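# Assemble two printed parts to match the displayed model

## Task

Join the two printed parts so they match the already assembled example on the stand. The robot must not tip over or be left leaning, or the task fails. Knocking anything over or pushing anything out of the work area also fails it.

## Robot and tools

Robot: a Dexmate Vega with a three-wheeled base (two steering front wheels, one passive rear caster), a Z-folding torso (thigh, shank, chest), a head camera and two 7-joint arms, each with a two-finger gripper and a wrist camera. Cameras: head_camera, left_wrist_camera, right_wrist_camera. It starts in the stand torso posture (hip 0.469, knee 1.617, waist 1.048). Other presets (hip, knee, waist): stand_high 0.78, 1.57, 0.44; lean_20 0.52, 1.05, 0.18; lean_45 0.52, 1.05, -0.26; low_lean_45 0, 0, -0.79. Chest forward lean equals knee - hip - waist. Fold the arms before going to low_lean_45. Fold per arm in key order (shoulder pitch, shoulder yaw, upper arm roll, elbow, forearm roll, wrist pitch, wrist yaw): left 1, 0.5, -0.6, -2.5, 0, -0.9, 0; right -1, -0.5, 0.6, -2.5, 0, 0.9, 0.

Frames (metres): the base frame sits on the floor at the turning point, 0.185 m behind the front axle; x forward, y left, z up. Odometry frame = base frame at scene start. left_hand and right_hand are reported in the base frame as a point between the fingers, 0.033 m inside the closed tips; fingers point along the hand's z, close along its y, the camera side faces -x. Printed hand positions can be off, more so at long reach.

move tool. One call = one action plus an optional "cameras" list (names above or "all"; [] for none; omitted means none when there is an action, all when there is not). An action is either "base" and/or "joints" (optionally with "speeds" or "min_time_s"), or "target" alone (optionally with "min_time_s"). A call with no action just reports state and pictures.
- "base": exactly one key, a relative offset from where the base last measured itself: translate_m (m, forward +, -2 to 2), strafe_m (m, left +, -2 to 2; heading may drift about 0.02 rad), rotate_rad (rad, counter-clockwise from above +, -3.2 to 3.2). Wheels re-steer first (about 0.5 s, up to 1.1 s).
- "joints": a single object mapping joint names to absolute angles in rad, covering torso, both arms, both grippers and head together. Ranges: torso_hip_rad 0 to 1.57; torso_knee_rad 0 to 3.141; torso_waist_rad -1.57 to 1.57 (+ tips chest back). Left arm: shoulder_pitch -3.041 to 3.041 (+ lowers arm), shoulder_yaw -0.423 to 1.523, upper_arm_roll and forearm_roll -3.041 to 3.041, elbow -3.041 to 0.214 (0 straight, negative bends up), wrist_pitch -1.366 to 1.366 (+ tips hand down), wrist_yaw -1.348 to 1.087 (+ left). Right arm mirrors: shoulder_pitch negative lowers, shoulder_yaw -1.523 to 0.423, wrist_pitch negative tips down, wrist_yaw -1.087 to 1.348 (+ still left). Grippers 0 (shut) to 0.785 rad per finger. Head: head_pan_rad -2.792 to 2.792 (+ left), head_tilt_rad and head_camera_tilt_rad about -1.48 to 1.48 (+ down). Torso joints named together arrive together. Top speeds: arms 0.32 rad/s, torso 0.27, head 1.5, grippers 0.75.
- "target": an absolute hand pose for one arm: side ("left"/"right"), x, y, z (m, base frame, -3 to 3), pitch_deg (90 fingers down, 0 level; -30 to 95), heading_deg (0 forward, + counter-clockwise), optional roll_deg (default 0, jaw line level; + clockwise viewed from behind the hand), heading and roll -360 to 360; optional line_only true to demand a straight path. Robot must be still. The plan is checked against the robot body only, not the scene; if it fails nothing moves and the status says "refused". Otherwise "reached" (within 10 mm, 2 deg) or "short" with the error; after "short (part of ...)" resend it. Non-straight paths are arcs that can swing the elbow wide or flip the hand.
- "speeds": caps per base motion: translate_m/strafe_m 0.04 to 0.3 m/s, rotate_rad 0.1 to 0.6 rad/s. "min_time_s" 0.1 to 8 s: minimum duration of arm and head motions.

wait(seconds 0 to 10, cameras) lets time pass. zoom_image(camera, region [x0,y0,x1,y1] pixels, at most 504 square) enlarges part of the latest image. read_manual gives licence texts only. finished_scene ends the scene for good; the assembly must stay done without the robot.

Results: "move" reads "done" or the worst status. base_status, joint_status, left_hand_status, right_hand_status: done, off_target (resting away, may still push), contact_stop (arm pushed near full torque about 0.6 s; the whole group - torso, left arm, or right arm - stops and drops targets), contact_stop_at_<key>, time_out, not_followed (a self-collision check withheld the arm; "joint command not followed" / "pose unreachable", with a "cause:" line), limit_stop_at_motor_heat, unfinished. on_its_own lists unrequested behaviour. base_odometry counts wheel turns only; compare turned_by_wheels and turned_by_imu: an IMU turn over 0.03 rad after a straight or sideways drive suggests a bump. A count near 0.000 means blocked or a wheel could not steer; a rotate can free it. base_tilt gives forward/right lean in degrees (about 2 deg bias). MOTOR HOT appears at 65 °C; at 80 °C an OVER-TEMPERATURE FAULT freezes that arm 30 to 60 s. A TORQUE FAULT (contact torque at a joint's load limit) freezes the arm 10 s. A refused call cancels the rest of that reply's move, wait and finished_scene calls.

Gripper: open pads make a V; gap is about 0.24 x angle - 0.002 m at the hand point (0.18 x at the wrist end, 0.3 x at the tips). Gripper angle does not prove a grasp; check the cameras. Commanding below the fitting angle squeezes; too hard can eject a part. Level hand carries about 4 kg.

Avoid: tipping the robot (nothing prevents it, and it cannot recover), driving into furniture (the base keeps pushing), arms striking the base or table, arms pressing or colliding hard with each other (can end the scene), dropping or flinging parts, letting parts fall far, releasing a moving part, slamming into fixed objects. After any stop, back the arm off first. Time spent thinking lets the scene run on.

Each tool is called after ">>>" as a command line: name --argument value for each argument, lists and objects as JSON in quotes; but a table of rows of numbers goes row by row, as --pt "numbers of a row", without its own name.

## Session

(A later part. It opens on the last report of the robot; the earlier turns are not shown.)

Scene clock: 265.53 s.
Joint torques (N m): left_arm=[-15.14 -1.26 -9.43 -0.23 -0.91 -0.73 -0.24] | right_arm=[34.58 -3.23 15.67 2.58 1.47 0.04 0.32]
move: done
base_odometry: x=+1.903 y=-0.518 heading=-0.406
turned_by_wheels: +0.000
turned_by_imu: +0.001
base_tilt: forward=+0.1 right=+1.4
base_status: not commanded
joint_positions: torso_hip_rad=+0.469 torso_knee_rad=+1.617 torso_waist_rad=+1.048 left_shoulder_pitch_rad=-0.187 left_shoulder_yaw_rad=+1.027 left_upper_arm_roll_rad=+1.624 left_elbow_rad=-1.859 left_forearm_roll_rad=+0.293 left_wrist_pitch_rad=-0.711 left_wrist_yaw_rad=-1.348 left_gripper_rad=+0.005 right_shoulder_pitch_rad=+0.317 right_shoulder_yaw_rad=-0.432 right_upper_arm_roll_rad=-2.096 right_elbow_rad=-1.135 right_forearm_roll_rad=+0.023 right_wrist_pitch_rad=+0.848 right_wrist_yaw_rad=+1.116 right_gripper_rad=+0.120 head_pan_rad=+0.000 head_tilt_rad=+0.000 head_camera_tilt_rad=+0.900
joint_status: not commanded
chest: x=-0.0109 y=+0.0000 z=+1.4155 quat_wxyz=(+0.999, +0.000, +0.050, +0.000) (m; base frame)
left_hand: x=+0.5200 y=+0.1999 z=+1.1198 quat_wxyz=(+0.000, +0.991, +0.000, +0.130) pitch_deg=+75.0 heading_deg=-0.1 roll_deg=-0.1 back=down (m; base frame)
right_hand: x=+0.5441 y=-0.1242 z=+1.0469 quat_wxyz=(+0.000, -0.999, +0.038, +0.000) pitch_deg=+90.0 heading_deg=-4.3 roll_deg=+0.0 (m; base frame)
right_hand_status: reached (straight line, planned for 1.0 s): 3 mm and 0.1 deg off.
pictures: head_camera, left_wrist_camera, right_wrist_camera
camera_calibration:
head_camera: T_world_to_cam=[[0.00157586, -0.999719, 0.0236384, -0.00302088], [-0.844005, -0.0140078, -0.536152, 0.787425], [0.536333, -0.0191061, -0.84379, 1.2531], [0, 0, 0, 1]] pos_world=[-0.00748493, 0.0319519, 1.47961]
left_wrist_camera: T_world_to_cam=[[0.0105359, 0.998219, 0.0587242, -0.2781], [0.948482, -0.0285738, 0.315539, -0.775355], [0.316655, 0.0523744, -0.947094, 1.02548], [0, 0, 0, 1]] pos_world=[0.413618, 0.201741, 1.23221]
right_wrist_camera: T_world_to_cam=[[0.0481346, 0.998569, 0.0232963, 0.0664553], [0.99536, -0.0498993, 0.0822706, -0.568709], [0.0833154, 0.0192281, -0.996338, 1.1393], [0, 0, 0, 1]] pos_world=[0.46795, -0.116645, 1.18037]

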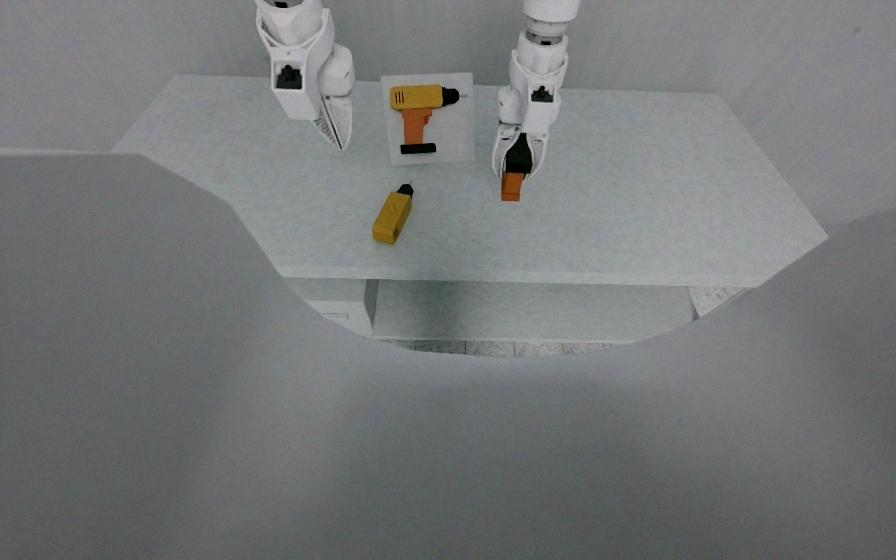

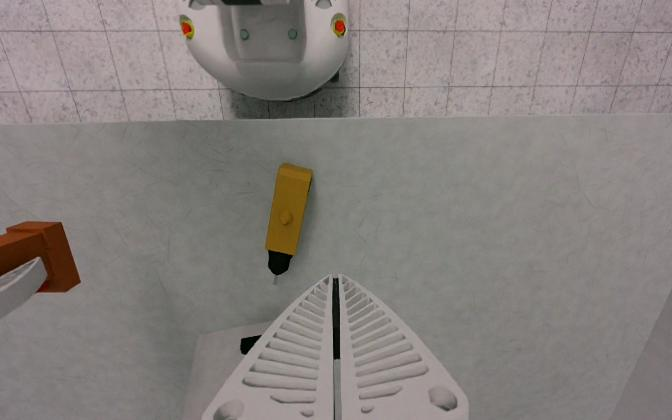

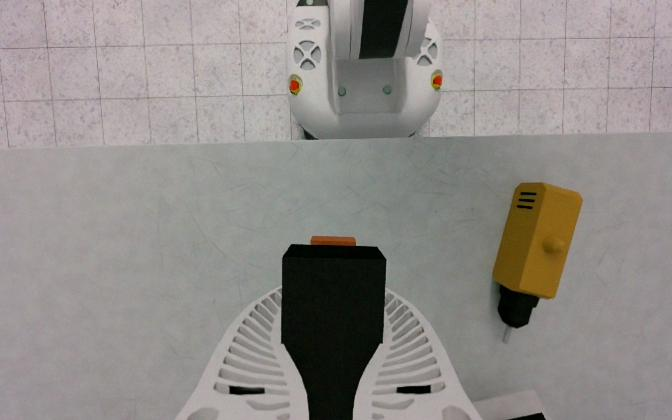

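>>> move --target '{"side":"left","x":0.5,"y":0.37,"z":1.1,"pitch_deg":75,"heading_deg":0}'

>>> move --target '{"side":"right","x":0.554,"y":0.133,"z":1.05,"pitch_deg":90,"heading_deg":-14}' --cameras '["all"]'

>>> zoom_image --camera "head_camera" --region '[330, 130, 490, 260]'

>>> zoom_image --camera "left_wrist_camera" --region '[50, 120, 350, 320]'

Scene clock: 282.47 s.
Joint torques (N m): left_arm=[-9.61 0.53 -14.42 -0.45 -0.69 0.16 0.58] | right_arm=[33.95 -3.78 14.54 2.15 1.34 0.02 0.3]
move: done
base_odometry: x=+1.903 y=-0.518 heading=-0.406
turned_by_wheels: +0.000
turned_by_imu: +0.002
base_tilt: forward=+0.2 right=+1.3
base_status: not commanded
joint_positions: torso_hip_rad=+0.469 torso_knee_rad=+1.617 torso_waist_rad=+1.048 left_shoulder_pitch_rad=-0.147 left_shoulder_yaw_rad=+1.361 left_upper_arm_roll_rad=+1.577 left_elbow_rad=-1.743 left_forearm_roll_rad=+0.544 left_wrist_pitch_rad=-1.132 left_wrist_yaw_rad=-1.069 left_gripper_rad=+0.005 right_shoulder_pitch_rad=+0.322 right_shoulder_yaw_rad=-0.434 right_upper_arm_roll_rad=-2.095 right_elbow_rad=-1.139 right_forearm_roll_rad=+0.029 right_wrist_pitch_rad=+0.849 right_wrist_yaw_rad=+1.121 right_gripper_rad=+0.120 head_pan_rad=+0.000 head_tilt_rad=+0.000 head_camera_tilt_rad=+0.900
joint_status: not commanded
chest: x=-0.0109 y=+0.0000 z=+1.4155 quat_wxyz=(+0.999, +0.000, +0.050, +0.000) (m; base frame)
left_hand: x=+0.5007 y=+0.3678 z=+1.1002 quat_wxyz=(+0.000, +0.991, +0.000, +0.131) pitch_deg=+75.0 heading_deg=+0.0 roll_deg=+0.0 back=down (m; base frame)
left_hand_status: reached (straight line, planned for 1.7 s): 2 mm and 0.0 deg off.
right_hand: x=+0.5439 y=-0.1243 z=+1.0496 quat_wxyz=(+0.000, -0.999, +0.038, +0.000) pitch_deg=+90.0 heading_deg=-4.3 roll_deg=+0.0 (m; base frame)
pictures: none

Scene clock: 282.77 s.
Joint torques (N m): left_arm=[-9.08 1 -14.43 0.31 -0.4 0.02 0.58] | right_arm=[33.76 -3.48 15.74 1.51 1.6 1.05 0.25]
move: refused
base_odometry: x=+1.903 y=-0.518 heading=-0.406
turned_by_wheels: +0.000
turned_by_imu: +0.000
base_tilt: forward=+0.1 right=+1.3
base_status: not commanded
joint_positions: torso_hip_rad=+0.469 torso_knee_rad=+1.617 torso_waist_rad=+1.048 left_shoulder_pitch_rad=-0.147 left_shoulder_yaw_rad=+1.362 left_upper_arm_roll_rad=+1.576 left_elbow_rad=-1.742 left_forearm_roll_rad=+0.546 left_wrist_pitch_rad=-1.135 left_wrist_yaw_rad=-1.067 left_gripper_rad=+0.005 right_shoulder_pitch_rad=+0.322 right_shoulder_yaw_rad=-0.434 right_upper_arm_roll_rad=-2.095 right_elbow_rad=-1.139 right_forearm_roll_rad=+0.029 right_wrist_pitch_rad=+0.849 right_wrist_yaw_rad=+1.121 right_gripper_rad=+0.120 head_pan_rad=+0.000 head_tilt_rad=+0.000 head_camera_tilt_rad=+0.900
joint_status: not commanded
chest: x=-0.0109 y=+0.0000 z=+1.4155 quat_wxyz=(+0.999, +0.000, +0.050, +0.000) (m; base frame)
left_hand: x=+0.5003 y=+0.3688 z=+1.1000 quat_wxyz=(+0.000, +0.991, +0.000, +0.131) pitch_deg=+75.0 heading_deg=+0.0 roll_deg=+0.0 back=down (m; base frame)
right_hand: x=+0.5439 y=-0.1243 z=+1.0496 quat_wxyz=(+0.000, -0.999, +0.038, +0.000) pitch_deg=+90.0 heading_deg=-4.3 roll_deg=+0.0 (m; base frame)
right_hand_status: refused: no posture of the arm gets there (right_wrist_yaw_rad at its limit): the closest leaves the hand 3.0 cm and 8 deg from the pose. Nothing moved. At pitch 75 a posture exists at this place; the way there is not checked.
pictures: head_camera, left_wrist_camera, right_wrist_camera
camera_calibration:
head_camera: T_world_to_cam=[[0.00157586, -0.999719, 0.0236384, -0.00302088], [-0.844005, -0.0140078, -0.536152, 0.787425], [0.536333, -0.0191061, -0.84379, 1.2531], [0, 0, 0, 1]] pos_world=[-0.00748493, 0.0319519, 1.47961]
left_wrist_camera: T_world_to_cam=[[0.0107365, 0.998199, 0.0590149, -0.445653], [0.948339, -0.0288791, 0.31594, -0.745916], [0.317076, 0.0525741, -0.946942, 1.0037], [0, 0, 0, 1]] pos_world=[0.393919, 0.370541, 1.21241]
right_wrist_camera: T_world_to_cam=[[0.0477374, 0.998589, 0.0232699, 0.0667192], [0.995371, -0.0495032, 0.0823816, -0.568835], [0.0834173, 0.0192295, -0.996329, 1.14205], [0, 0, 0, 1]] pos_world=[0.46775, -0.116745, 1.18317]

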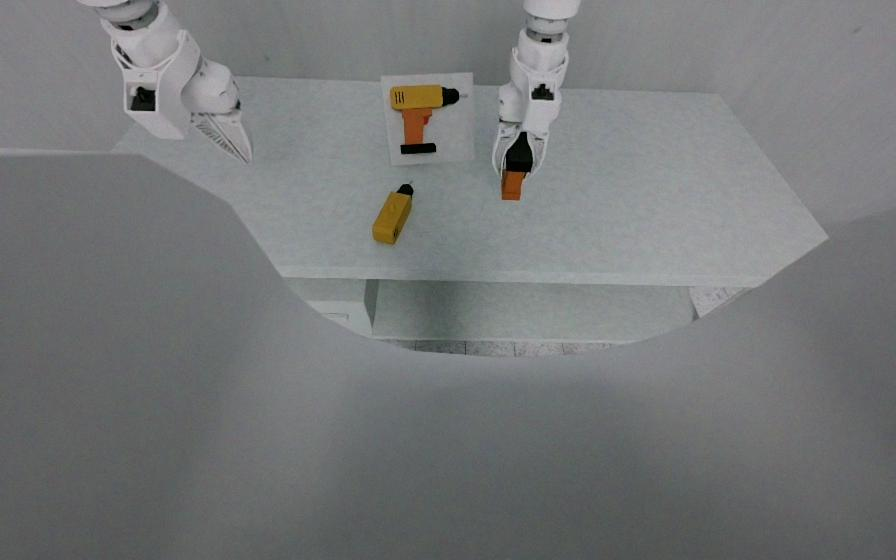

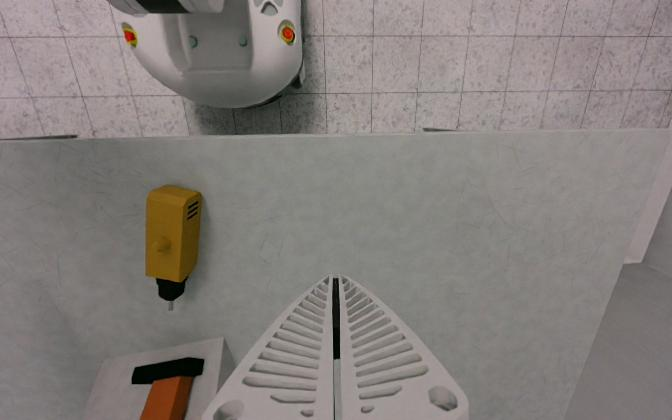

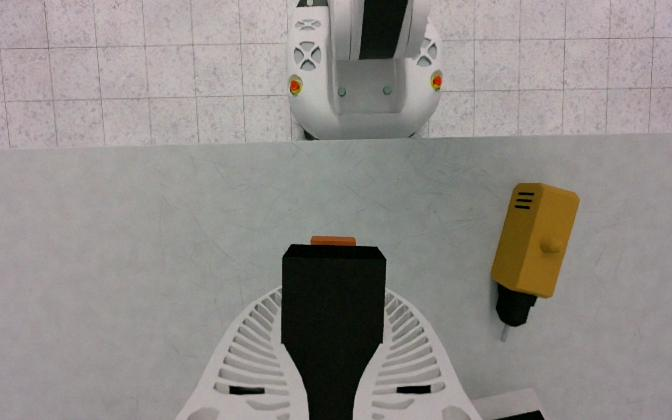

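Scaled by 3.150 from the camera's 896x560 image, which has a finer 960x600 frame.

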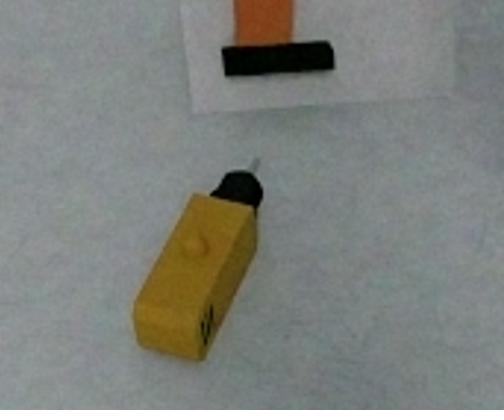

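Scaled by 1.680 from the camera's 672x420 image, which has a finer 960x600 frame.

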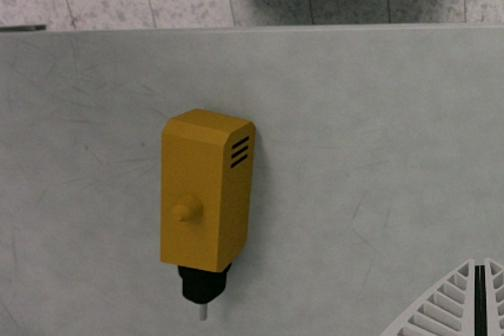

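>>> move --base '{"strafe_m": 0.255}' --speeds '{"strafe_m": 0.1}'

>>> move --target '{"side":"left","x":0.52,"y":0.18,"z":1.12,"pitch_deg":75,"heading_deg":0}'

>>> move --target '{"side":"right","x":0.554,"y":-0.12,"z":1.03,"pitch_deg":90,"heading_deg":-14}' --cameras '["all"]'

>>> zoom_image --camera "head_camera" --region '[430, 130, 590, 260]'

>>> zoom_image --camera "left_wrist_camera" --region '[0, 140, 250, 350]'

Scene clock: 296.00 s.
Joint torques (N m): left_arm=[-9.15 0.67 -14.83 -1.72 -0.66 0.45 0.15] | right_arm=[34.05 -0.97 15.42 2.32 1.12 -0.5 0.16]
move: done
base_odometry: x=+2.003 y=-0.284 heading=-0.402
turned_by_wheels: +0.003
turned_by_imu: -0.001
base_tilt: forward=+0.1 right=+1.3
base_status: done
joint_positions: torso_hip_rad=+0.469 torso_knee_rad=+1.617 torso_waist_rad=+1.048 left_shoulder_pitch_rad=-0.146 left_shoulder_yaw_rad=+1.364 left_upper_arm_roll_rad=+1.576 left_elbow_rad=-1.740 left_forearm_roll_rad=+0.548 left_wrist_pitch_rad=-1.138 left_wrist_yaw_rad=-1.064 left_gripper_rad=+0.005 right_shoulder_pitch_rad=+0.322 right_shoulder_yaw_rad=-0.434 right_upper_arm_roll_rad=-2.095 right_elbow_rad=-1.139 right_forearm_roll_rad=+0.029 right_wrist_pitch_rad=+0.849 right_wrist_yaw_rad=+1.121 right_gripper_rad=+0.120 head_pan_rad=+0.000 head_tilt_rad=+0.000 head_camera_tilt_rad=+0.900
joint_status: not commanded
chest: x=-0.0109 y=+0.0000 z=+1.4155 quat_wxyz=(+0.999, +0.000, +0.050, +0.000) (m; base frame)
left_hand: x=+0.4999 y=+0.3700 z=+1.0998 quat_wxyz=(+0.000, +0.991, +0.000, +0.130) pitch_deg=+75.0 heading_deg=+0.0 roll_deg=+0.0 back=down (m; base frame)
right_hand: x=+0.5438 y=-0.1243 z=+1.0497 quat_wxyz=(+0.000, -0.999, +0.038, +0.000) pitch_deg=+90.0 heading_deg=-4.3 roll_deg=+0.0 (m; base frame)
pictures: none

Scene clock: 299.37 s.
Joint torques (N m): left_arm=[-14.52 0.03 -9.65 -2.16 -0.82 1.24 0.05] | right_arm=[31.39 -1.5 14.76 3.15 1.27 -0.39 0.07]
move: done
base_odometry: x=+2.003 y=-0.284 heading=-0.402
turned_by_wheels: +0.000
turned_by_imu: +0.001
base_tilt: forward=+0.0 right=+1.3
base_status: not commanded
joint_positions: torso_hip_rad=+0.469 torso_knee_rad=+1.617 torso_waist_rad=+1.048 left_shoulder_pitch_rad=-0.208 left_shoulder_yaw_rad=+0.985 left_upper_arm_roll_rad=+1.653 left_elbow_rad=-1.865 left_forearm_roll_rad=+0.284 left_wrist_pitch_rad=-0.663 left_wrist_yaw_rad=-1.346 left_gripper_rad=+0.005 right_shoulder_pitch_rad=+0.322 right_shoulder_yaw_rad=-0.434 right_upper_arm_roll_rad=-2.095 right_elbow_rad=-1.139 right_forearm_roll_rad=+0.029 right_wrist_pitch_rad=+0.849 right_wrist_yaw_rad=+1.121 right_gripper_rad=+0.120 head_pan_rad=+0.000 head_tilt_rad=+0.000 head_camera_tilt_rad=+0.900
joint_status: not commanded
chest: x=-0.0109 y=+0.0000 z=+1.4155 quat_wxyz=(+0.999, +0.000, +0.050, +0.000) (m; base frame)
left_hand: x=+0.5201 y=+0.1820 z=+1.1197 quat_wxyz=(+0.000, +0.991, +0.000, +0.131) pitch_deg=+75.0 heading_deg=-0.2 roll_deg=-0.2 back=down (m; base frame)
left_hand_status: reached (straight line, planned for 1.9 s): 2 mm and 0.0 deg off.
right_hand: x=+0.5438 y=-0.1243 z=+1.0497 quat_wxyz=(+0.000, -0.999, +0.038, +0.000) pitch_deg=+90.0 heading_deg=-4.3 roll_deg=+0.0 (m; base frame)
pictures: none

Scene clock: 301.57 s.
Joint torques (N m): left_arm=[-15.6 -0.74 -9.56 -2 -0.86 0.59 -0.15] | right_arm=[23.1 2.36 3.73 6.66 1.5 0.42 -0.09]
move: done
base_odometry: x=+2.003 y=-0.284 heading=-0.402
turned_by_wheels: +0.000
turned_by_imu: +0.001
base_tilt: forward=+0.2 right=+1.3
base_status: not commanded
joint_positions: torso_hip_rad=+0.469 torso_knee_rad=+1.617 torso_waist_rad=+1.048 left_shoulder_pitch_rad=-0.209 left_shoulder_yaw_rad=+0.980 left_upper_arm_roll_rad=+1.654 left_elbow_rad=-1.865 left_forearm_roll_rad=+0.282 left_wrist_pitch_rad=-0.657 left_wrist_yaw_rad=-1.348 left_gripper_rad=+0.005 right_shoulder_pitch_rad=+0.287 right_shoulder_yaw_rad=-0.414 right_upper_arm_roll_rad=-2.107 right_elbow_rad=-1.122 right_forearm_roll_rad=+0.090 right_wrist_pitch_rad=+0.686 right_wrist_yaw_rad=+1.143 right_gripper_rad=+0.120 head_pan_rad=+0.000 head_tilt_rad=+0.000 head_camera_tilt_rad=+0.900
joint_status: not commanded
chest: x=-0.0109 y=+0.0000 z=+1.4155 quat_wxyz=(+0.999, +0.000, +0.050, +0.000) (m; base frame)
left_hand: x=+0.5199 y=+0.1800 z=+1.1198 quat_wxyz=(+0.000, +0.991, +0.000, +0.130) pitch_deg=+75.0 heading_deg=-0.1 roll_deg=-0.1 back=down (m; base frame)
right_hand: x=+0.5537 y=-0.1199 z=+1.0308 quat_wxyz=(+0.000, -0.993, +0.119, +0.000) pitch_deg=+90.0 heading_deg=-13.7 roll_deg=+0.0 (m; base frame)
right_hand_status: reached (straight line, planned for 0.9 s): 1 mm and 0.3 deg off.
pictures: head_camera, left_wrist_camera, right_wrist_camera
camera_calibration:
head_camera: T_world_to_cam=[[0.0016302, -0.999721, 0.0235546, -0.00289563], [-0.844004, -0.0140087, -0.536153, 0.787343], [0.536334, -0.0190061, -0.843792, 1.25316], [0, 0, 0, 1]] pos_world=[-0.00758524, 0.0319524, 1.47961]
left_wrist_camera: T_world_to_cam=[[0.0105322, 0.998218, 0.0587292, -0.25814], [0.948442, -0.0285784, 0.315659, -0.776056], [0.316775, 0.0523767, -0.947054, 1.02642], [0, 0, 0, 1]] pos_world=[0.413618, 0.181741, 1.23221]
right_wrist_camera: T_world_to_cam=[[0.209668, 0.977468, 0.0243998, -0.0310367], [0.973966, -0.210986, 0.0829173, -0.585001], [0.0861971, 0.00637949, -0.996258, 1.1192], [0, 0, 0, 1]] pos_world=[0.479806, -0.10023, 1.16427]

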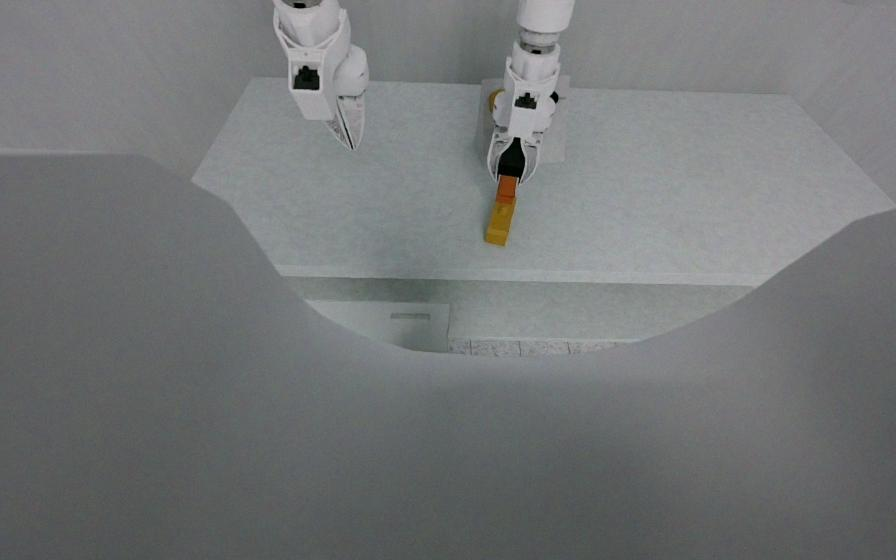

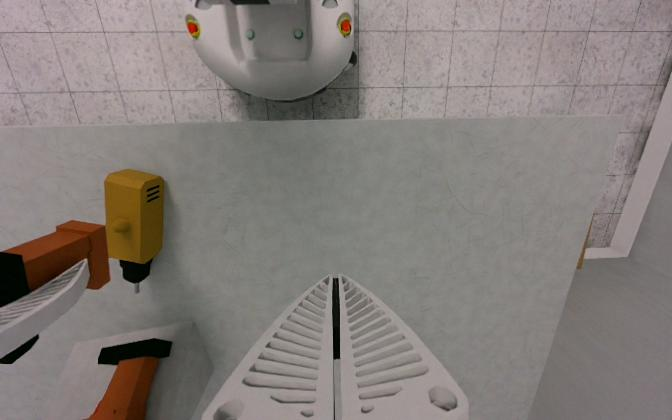

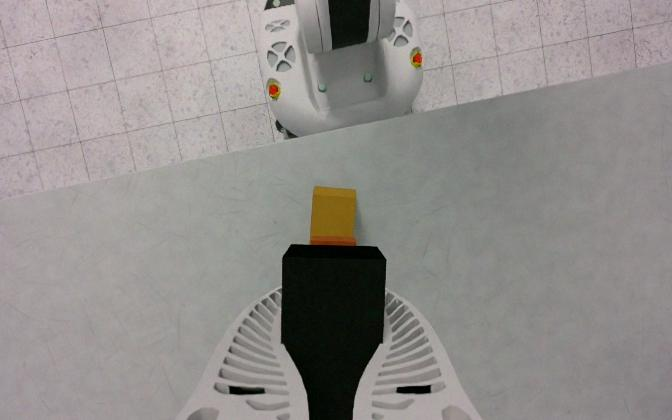

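Scaled by 3.150 from the camera's 896x560 image, which has a finer 960x600 frame.

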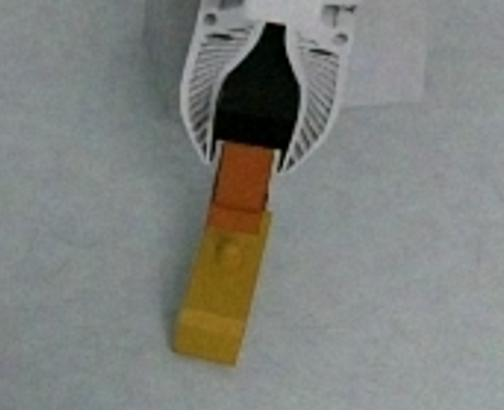

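Scaled by 2.016 from the camera's 672x420 image, which has a finer 960x600 frame.

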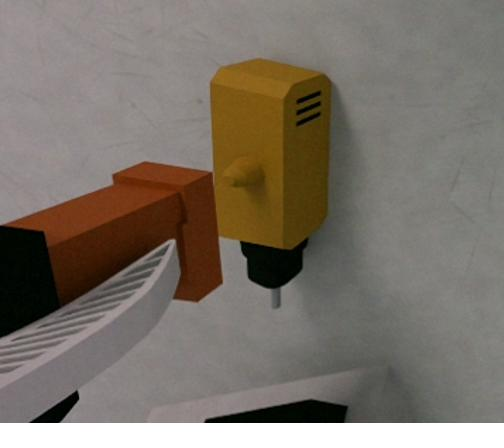

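>>> move --target '{"side":"right","x":0.532,"y":-0.108,"z":1.03,"pitch_deg":90,"heading_deg":-14}' --cameras '["all"]'

>>> zoom_image --camera "head_camera" --region '[460, 160, 550, 260]'

>>> zoom_image --camera "left_wrist_camera" --region '[30, 140, 190, 310]'

>>> zoom_image --camera "right_wrist_camera" --region '[270, 140, 400, 280]'

Scene clock: 333.80 s.
Joint torques (N m): left_arm=[-14.88 -1.19 -9.41 -1.37 -0.76 0.3 -0.28] | right_arm=[32.86 -3.09 3.68 2.37 0.78 0.1 -0.25]
move: done
base_odometry: x=+2.003 y=-0.284 heading=-0.402
turned_by_wheels: +0.000
turned_by_imu: +0.001
base_tilt: forward=+0.2 right=+1.5
base_status: not commanded
joint_positions: torso_hip_rad=+0.469 torso_knee_rad=+1.617 torso_waist_rad=+1.048 left_shoulder_pitch_rad=-0.209 left_shoulder_yaw_rad=+0.980 left_upper_arm_roll_rad=+1.654 left_elbow_rad=-1.865 left_forearm_roll_rad=+0.282 left_wrist_pitch_rad=-0.657 left_wrist_yaw_rad=-1.348 left_gripper_rad=+0.005 right_shoulder_pitch_rad=+0.323 right_shoulder_yaw_rad=-0.456 right_upper_arm_roll_rad=-2.120 right_elbow_rad=-1.289 right_forearm_roll_rad=+0.094 right_wrist_pitch_rad=+0.567 right_wrist_yaw_rad=+1.138 right_gripper_rad=+0.120 head_pan_rad=+0.000 head_tilt_rad=+0.000 head_camera_tilt_rad=+0.900
joint_status: not commanded
chest: x=-0.0109 y=+0.0000 z=+1.4155 quat_wxyz=(+0.999, +0.000, +0.050, +0.000) (m; base frame)
left_hand: x=+0.5199 y=+0.1800 z=+1.1198 quat_wxyz=(+0.000, +0.991, +0.000, +0.130) pitch_deg=+75.0 heading_deg=-0.1 roll_deg=-0.1 back=down (m; base frame)
right_hand: x=+0.5327 y=-0.1082 z=+1.0300 quat_wxyz=(+0.000, -0.993, +0.122, +0.000) pitch_deg=+90.0 heading_deg=-14.0 roll_deg=+0.0 (m; base frame)
right_hand_status: reached (straight line, planned for 0.9 s): 1 mm and 0.0 deg off.
pictures: head_camera, left_wrist_camera, right_wrist_camera
camera_calibration:
head_camera: T_world_to_cam=[[0.0016302, -0.999721, 0.0235546, -0.00289563], [-0.844004, -0.0140087, -0.536153, 0.787343], [0.536334, -0.0190061, -0.843792, 1.25316], [0, 0, 0, 1]] pos_world=[-0.00758524, 0.0319524, 1.47961]
left_wrist_camera: T_world_to_cam=[[0.0105322, 0.998218, 0.0587292, -0.25814], [0.948442, -0.0285784, 0.315659, -0.776056], [0.316775, 0.0523767, -0.947054, 1.02642], [0, 0, 0, 1]] pos_world=[0.413618, 0.181741, 1.23221]
right_wrist_camera: T_world_to_cam=[[0.214937, 0.976334, 0.023974, -0.0405615], [0.972847, -0.216198, 0.0826257, -0.561524], [0.0858534, 0.00556377, -0.996292, 1.12026], [0, 0, 0, 1]] pos_world=[0.458817, -0.0880316, 1.16347]

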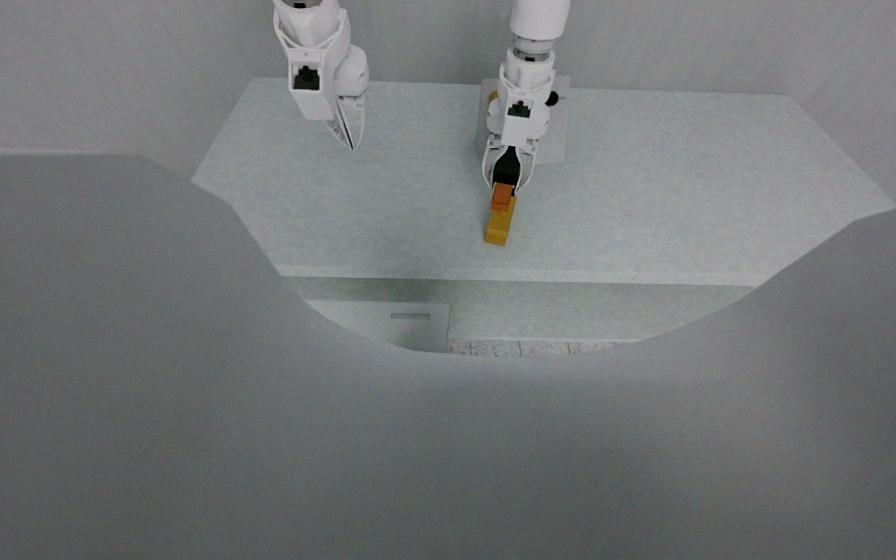

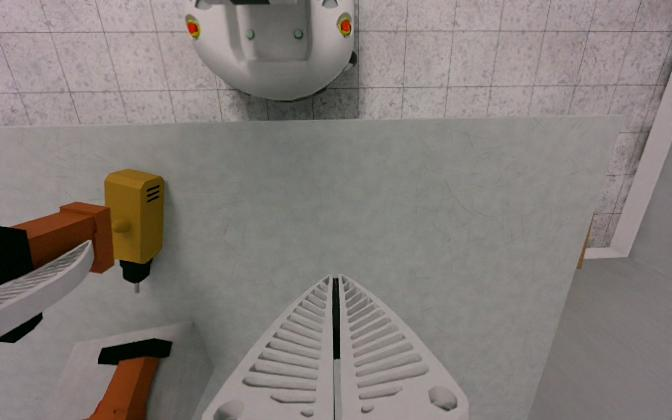

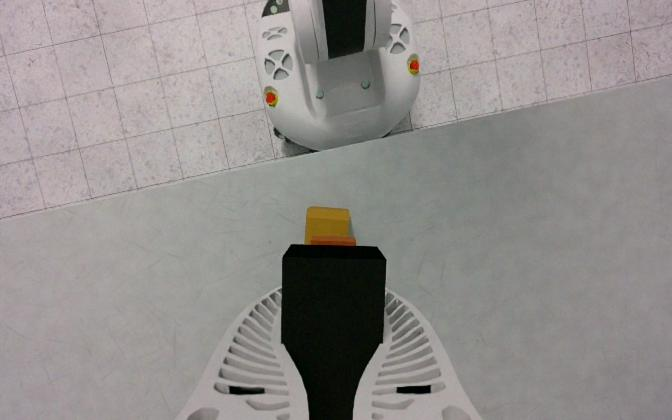

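Scaled by 5.040 from the camera's 896x560 image, which has a finer 960x600 frame.

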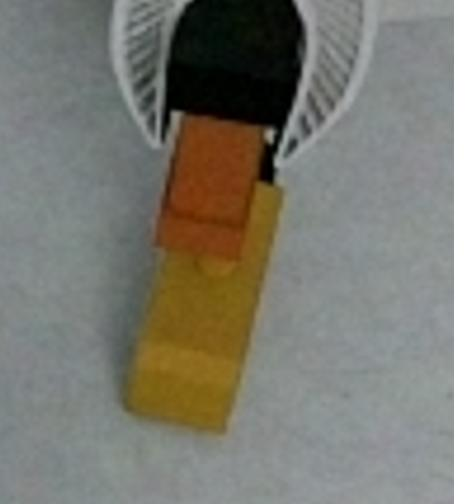

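Scaled by 2.965 from the camera's 672x420 image, which has a finer 960x600 frame.

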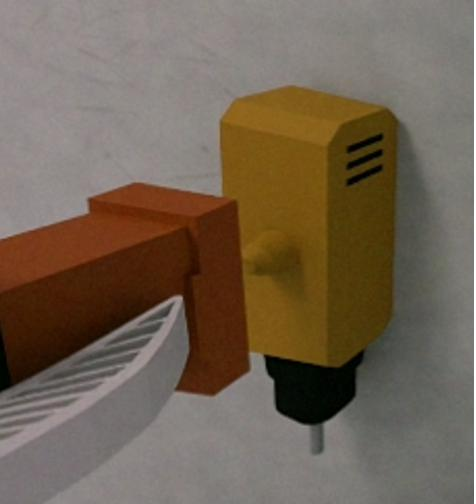

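Scaled by 3.600 from the camera's 672x420 image, which has a finer 960x600 frame.

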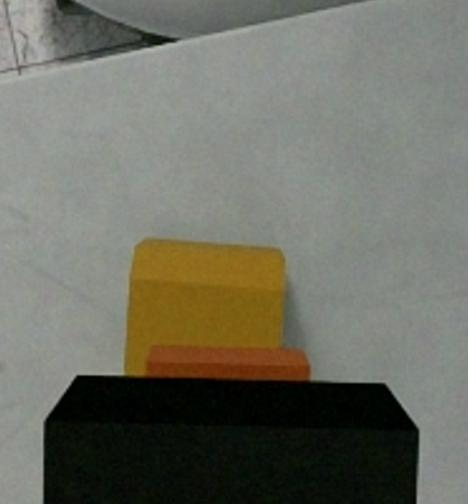

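>>> move --target '{"side":"right","x":0.533,"y":-0.1135,"z":1.02,"pitch_deg":90,"heading_deg":-14}' --cameras '["all"]'

>>> zoom_image --camera "head_camera" --region '[460, 160, 550, 260]'

>>> zoom_image --camera "left_wrist_camera" --region '[30, 140, 190, 310]'

>>> zoom_image --camera "right_wrist_camera" --region '[270, 140, 400, 280]'

Scene clock: 354.80 s.
Joint torques (N m): left_arm=[-14.96 -0.08 -10.13 -2.07 -0.79 0.48 -0.11] | right_arm=[22.82 -3.83 6.03 5.26 0.4 0.61 -0.11]
move: done
base_odometry: x=+2.003 y=-0.284 heading=-0.402
turned_by_wheels: +0.000
turned_by_imu: +0.001
base_tilt: forward=+0.2 right=+1.3
base_status: not commanded
joint_positions: torso_hip_rad=+0.469 torso_knee_rad=+1.617 torso_waist_rad=+1.048 left_shoulder_pitch_rad=-0.209 left_shoulder_yaw_rad=+0.980 left_upper_arm_roll_rad=+1.654 left_elbow_rad=-1.865 left_forearm_roll_rad=+0.282 left_wrist_pitch_rad=-0.657 left_wrist_yaw_rad=-1.348 left_gripper_rad=+0.005 right_shoulder_pitch_rad=+0.313 right_shoulder_yaw_rad=-0.460 right_upper_arm_roll_rad=-2.125 right_elbow_rad=-1.286 right_forearm_roll_rad=+0.079 right_wrist_pitch_rad=+0.570 right_wrist_yaw_rad=+1.124 right_gripper_rad=+0.120 head_pan_rad=+0.000 head_tilt_rad=+0.000 head_camera_tilt_rad=+0.900
joint_status: not commanded
chest: x=-0.0109 y=+0.0000 z=+1.4155 quat_wxyz=(+0.999, +0.000, +0.050, +0.000) (m; base frame)
left_hand: x=+0.5199 y=+0.1800 z=+1.1198 quat_wxyz=(+0.000, +0.991, +0.000, +0.130) pitch_deg=+75.0 heading_deg=-0.1 roll_deg=-0.1 back=down (m; base frame)
right_hand: x=+0.5328 y=-0.1118 z=+1.0228 quat_wxyz=(+0.000, -0.993, +0.122, +0.000) pitch_deg=+90.0 heading_deg=-14.0 roll_deg=+0.0 (m; base frame)
right_hand_status: reached (straight line, planned for 0.3 s): 3 mm and 0.0 deg off.
pictures: head_camera, left_wrist_camera, right_wrist_camera
camera_calibration:
head_camera: T_world_to_cam=[[0.0016302, -0.999721, 0.0235546, -0.00289563], [-0.844004, -0.0140087, -0.536153, 0.787343], [0.536334, -0.0190061, -0.843792, 1.25316], [0, 0, 0, 1]] pos_world=[-0.00758524, 0.0319524, 1.47961]
left_wrist_camera: T_world_to_cam=[[0.0105322, 0.998218, 0.0587292, -0.25814], [0.948442, -0.0285784, 0.315659, -0.776056], [0.316775, 0.0523767, -0.947054, 1.02642], [0, 0, 0, 1]] pos_world=[0.413618, 0.181741, 1.23221]
right_wrist_camera: T_world_to_cam=[[0.21501, 0.976311, 0.0242219, -0.0372211], [0.972813, -0.216293, 0.0827815, -0.561986], [0.0860595, 0.00576454, -0.996273, 1.1131], [0, 0, 0, 1]] pos_world=[0.458918, -0.0916308, 1.15637]

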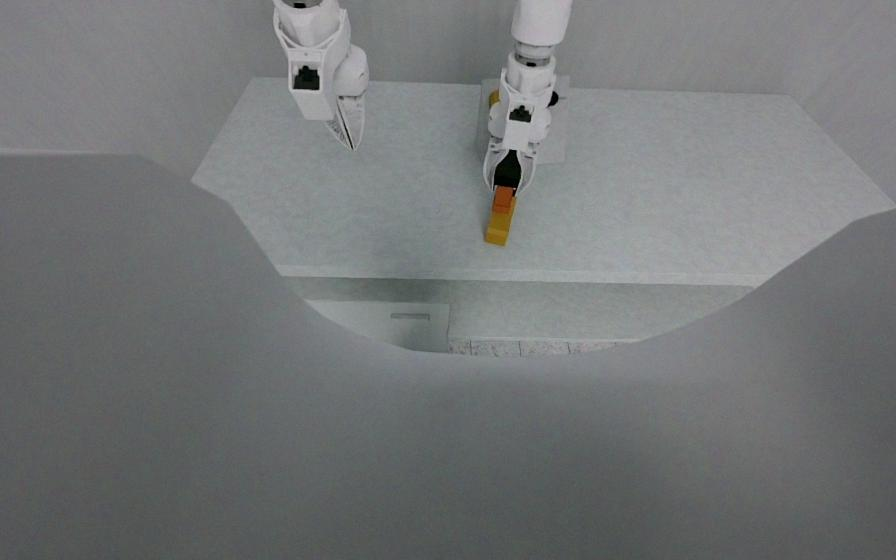

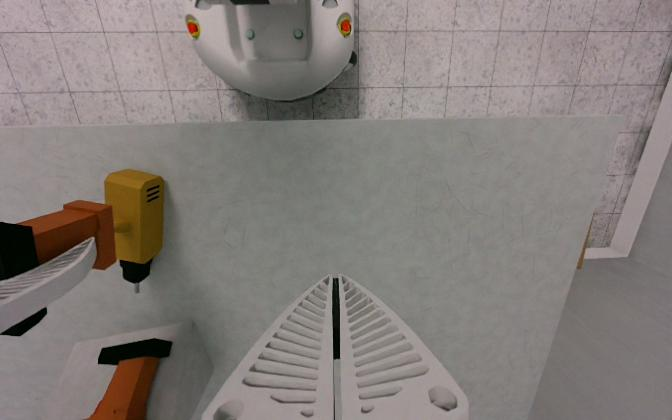

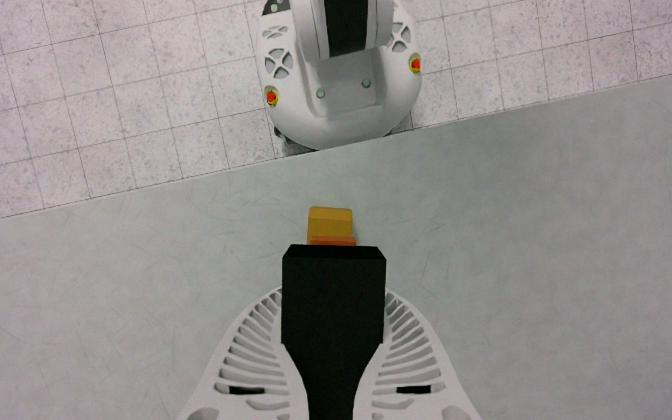

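Scaled by 5.040 from the camera's 896x560 image, which has a finer 960x600 frame.

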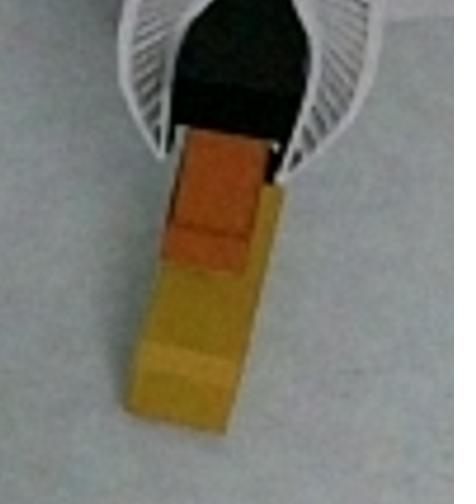

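Scaled by 2.965 from the camera's 672x420 image, which has a finer 960x600 frame.

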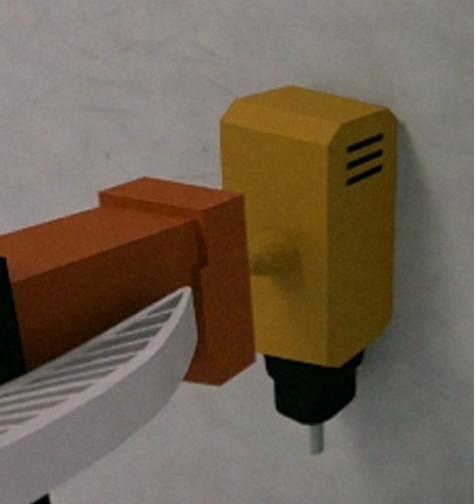

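Scaled by 3.600 from the camera's 672x420 image, which has a finer 960x600 frame.

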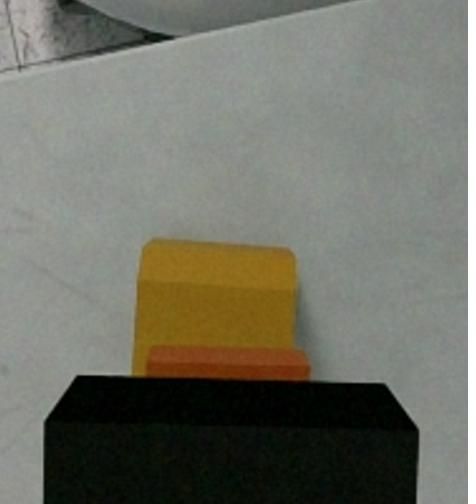

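>>> move --target '{"side":"right","x":0.5366,"y":-0.1155,"z":1.003,"pitch_deg":90,"heading_deg":-14}'

>>> wait --seconds 0.5 --cameras '["all"]'

>>> zoom_image --camera "head_camera" --region '[460, 160, 550, 260]'

>>> zoom_image --camera "left_wrist_camera" --region '[30, 140, 190, 310]'

>>> zoom_image --camera "right_wrist_camera" --region '[270, 140, 400, 280]'

Scene clock: 375.53 s.
Joint torques (N m): left_arm=[-15.66 -0.19 -9.36 -1.54 -0.92 0.27 -0.26] | right_arm=[24.81 2.53 5.05 5.46 0.83 0.12 -0.22]
move: done
base_odometry: x=+2.003 y=-0.284 heading=-0.402
turned_by_wheels: +0.000
turned_by_imu: +0.001
base_tilt: forward=+0.1 right=+1.4
base_status: not commanded
joint_positions: torso_hip_rad=+0.469 torso_knee_rad=+1.617 torso_waist_rad=+1.048 left_shoulder_pitch_rad=-0.209 left_shoulder_yaw_rad=+0.980 left_upper_arm_roll_rad=+1.654 left_elbow_rad=-1.865 left_forearm_roll_rad=+0.282 left_wrist_pitch_rad=-0.657 left_wrist_yaw_rad=-1.348 left_gripper_rad=+0.005 right_shoulder_pitch_rad=+0.279 right_shoulder_yaw_rad=-0.447 right_upper_arm_roll_rad=-2.130 right_elbow_rad=-1.246 right_forearm_roll_rad=+0.052 right_wrist_pitch_rad=+0.583 right_wrist_yaw_rad=+1.095 right_gripper_rad=+0.120 head_pan_rad=+0.000 head_tilt_rad=+0.000 head_camera_tilt_rad=+0.900
joint_status: not commanded
chest: x=-0.0109 y=+0.0000 z=+1.4155 quat_wxyz=(+0.999, +0.000, +0.050, +0.000) (m; base frame)
left_hand: x=+0.5199 y=+0.1800 z=+1.1198 quat_wxyz=(+0.000, +0.991, +0.000, +0.130) pitch_deg=+75.0 heading_deg=-0.1 roll_deg=-0.1 back=down (m; base frame)
right_hand: x=+0.5362 y=-0.1150 z=+1.0053 quat_wxyz=(+0.000, -0.993, +0.122, +0.000) pitch_deg=+90.0 heading_deg=-14.0 roll_deg=+0.0 (m; base frame)
right_hand_status: reached (straight line, planned for 0.4 s): 2 mm and 0.0 deg off.
pictures: none

Scene clock: 376.03 s.
Joint torques (N m): left_arm=[-15.61 0.74 -9.57 -1.43 -0.93 0.55 -0.18] | right_arm=[21.58 2.23 4.34 3.56 0.43 -0.24 -0.55]
base_odometry: x=+2.003 y=-0.284 heading=-0.402
turned_by_wheels: +0.000
turned_by_imu: +0.000
base_tilt: forward=+0.0 right=+1.4
base_status: not commanded
joint_positions: torso_hip_rad=+0.469 torso_knee_rad=+1.617 torso_waist_rad=+1.048 left_shoulder_pitch_rad=-0.209 left_shoulder_yaw_rad=+0.980 left_upper_arm_roll_rad=+1.654 left_elbow_rad=-1.865 left_forearm_roll_rad=+0.282 left_wrist_pitch_rad=-0.657 left_wrist_yaw_rad=-1.348 left_gripper_rad=+0.005 right_shoulder_pitch_rad=+0.276 right_shoulder_yaw_rad=-0.446 right_upper_arm_roll_rad=-2.130 right_elbow_rad=-1.243 right_forearm_roll_rad=+0.050 right_wrist_pitch_rad=+0.585 right_wrist_yaw_rad=+1.093 right_gripper_rad=+0.120 head_pan_rad=+0.000 head_tilt_rad=+0.000 head_camera_tilt_rad=+0.900
joint_status: not commanded
chest: x=-0.0109 y=+0.0000 z=+1.4155 quat_wxyz=(+0.999, +0.000, +0.050, +0.000) (m; base frame)
left_hand: x=+0.5199 y=+0.1800 z=+1.1198 quat_wxyz=(+0.000, +0.991, +0.000, +0.130) pitch_deg=+75.0 heading_deg=-0.1 roll_deg=-0.1 back=down (m; base frame)
right_hand: x=+0.5365 y=-0.1153 z=+1.0039 quat_wxyz=(+0.000, -0.993, +0.122, +0.000) pitch_deg=+90.0 heading_deg=-14.0 roll_deg=+0.0 (m; base frame)
right_hand_status: reached (straight line, planned for 0.4 s): 1 mm and 0.0 deg off.
wait: 0.50 s; at rest by 0.27 s
pictures: head_camera, left_wrist_camera, right_wrist_camera
camera_calibration:
head_camera: T_world_to_cam=[[0.0016302, -0.999721, 0.0235546, -0.00289563], [-0.844004, -0.0140087, -0.536153, 0.787343], [0.536334, -0.0190061, -0.843792, 1.25316], [0, 0, 0, 1]] pos_world=[-0.00758524, 0.0319524, 1.47961]
left_wrist_camera: T_world_to_cam=[[0.0105322, 0.998218, 0.0587292, -0.25814], [0.948442, -0.0285784, 0.315659, -0.776056], [0.316775, 0.0523767, -0.947054, 1.02642], [0, 0, 0, 1]] pos_world=[0.413618, 0.181741, 1.23221]
right_wrist_camera: T_world_to_cam=[[0.2152, 0.976269, 0.0242372, -0.0342511], [0.972771, -0.216483, 0.0827755, -0.564771], [0.0860581, 0.00576401, -0.996273, 1.09397], [0, 0, 0, 1]] pos_world=[0.462618, -0.0951308, 1.13747]

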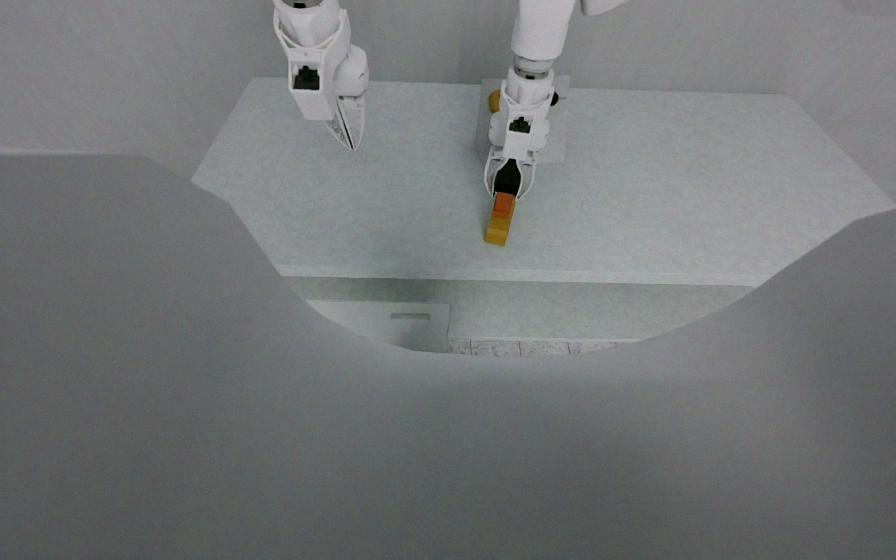

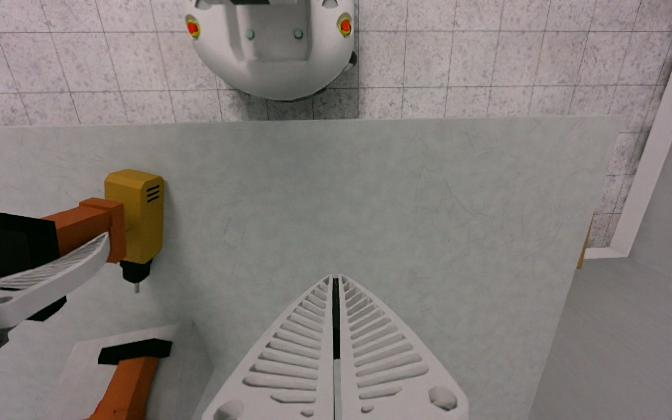

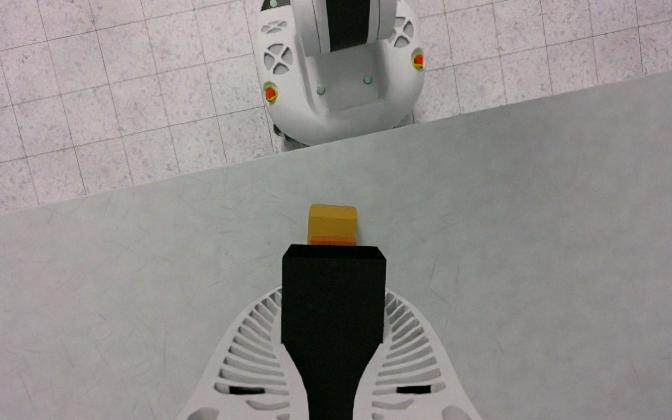

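Scaled by 5.040 from the camera's 896x560 image, which has a finer 960x600 frame.

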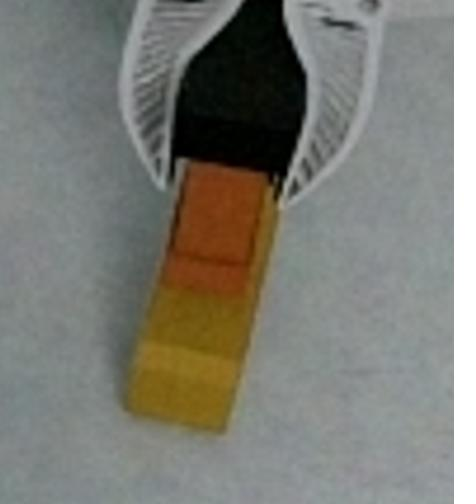

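Scaled by 2.965 from the camera's 672x420 image, which has a finer 960x600 frame.

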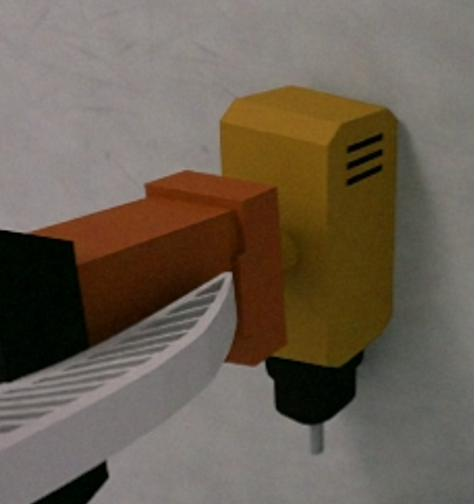

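Scaled by 3.600 from the camera's 672x420 image, which has a finer 960x600 frame.

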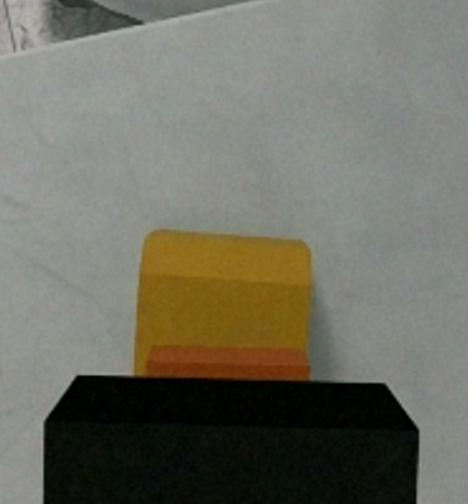

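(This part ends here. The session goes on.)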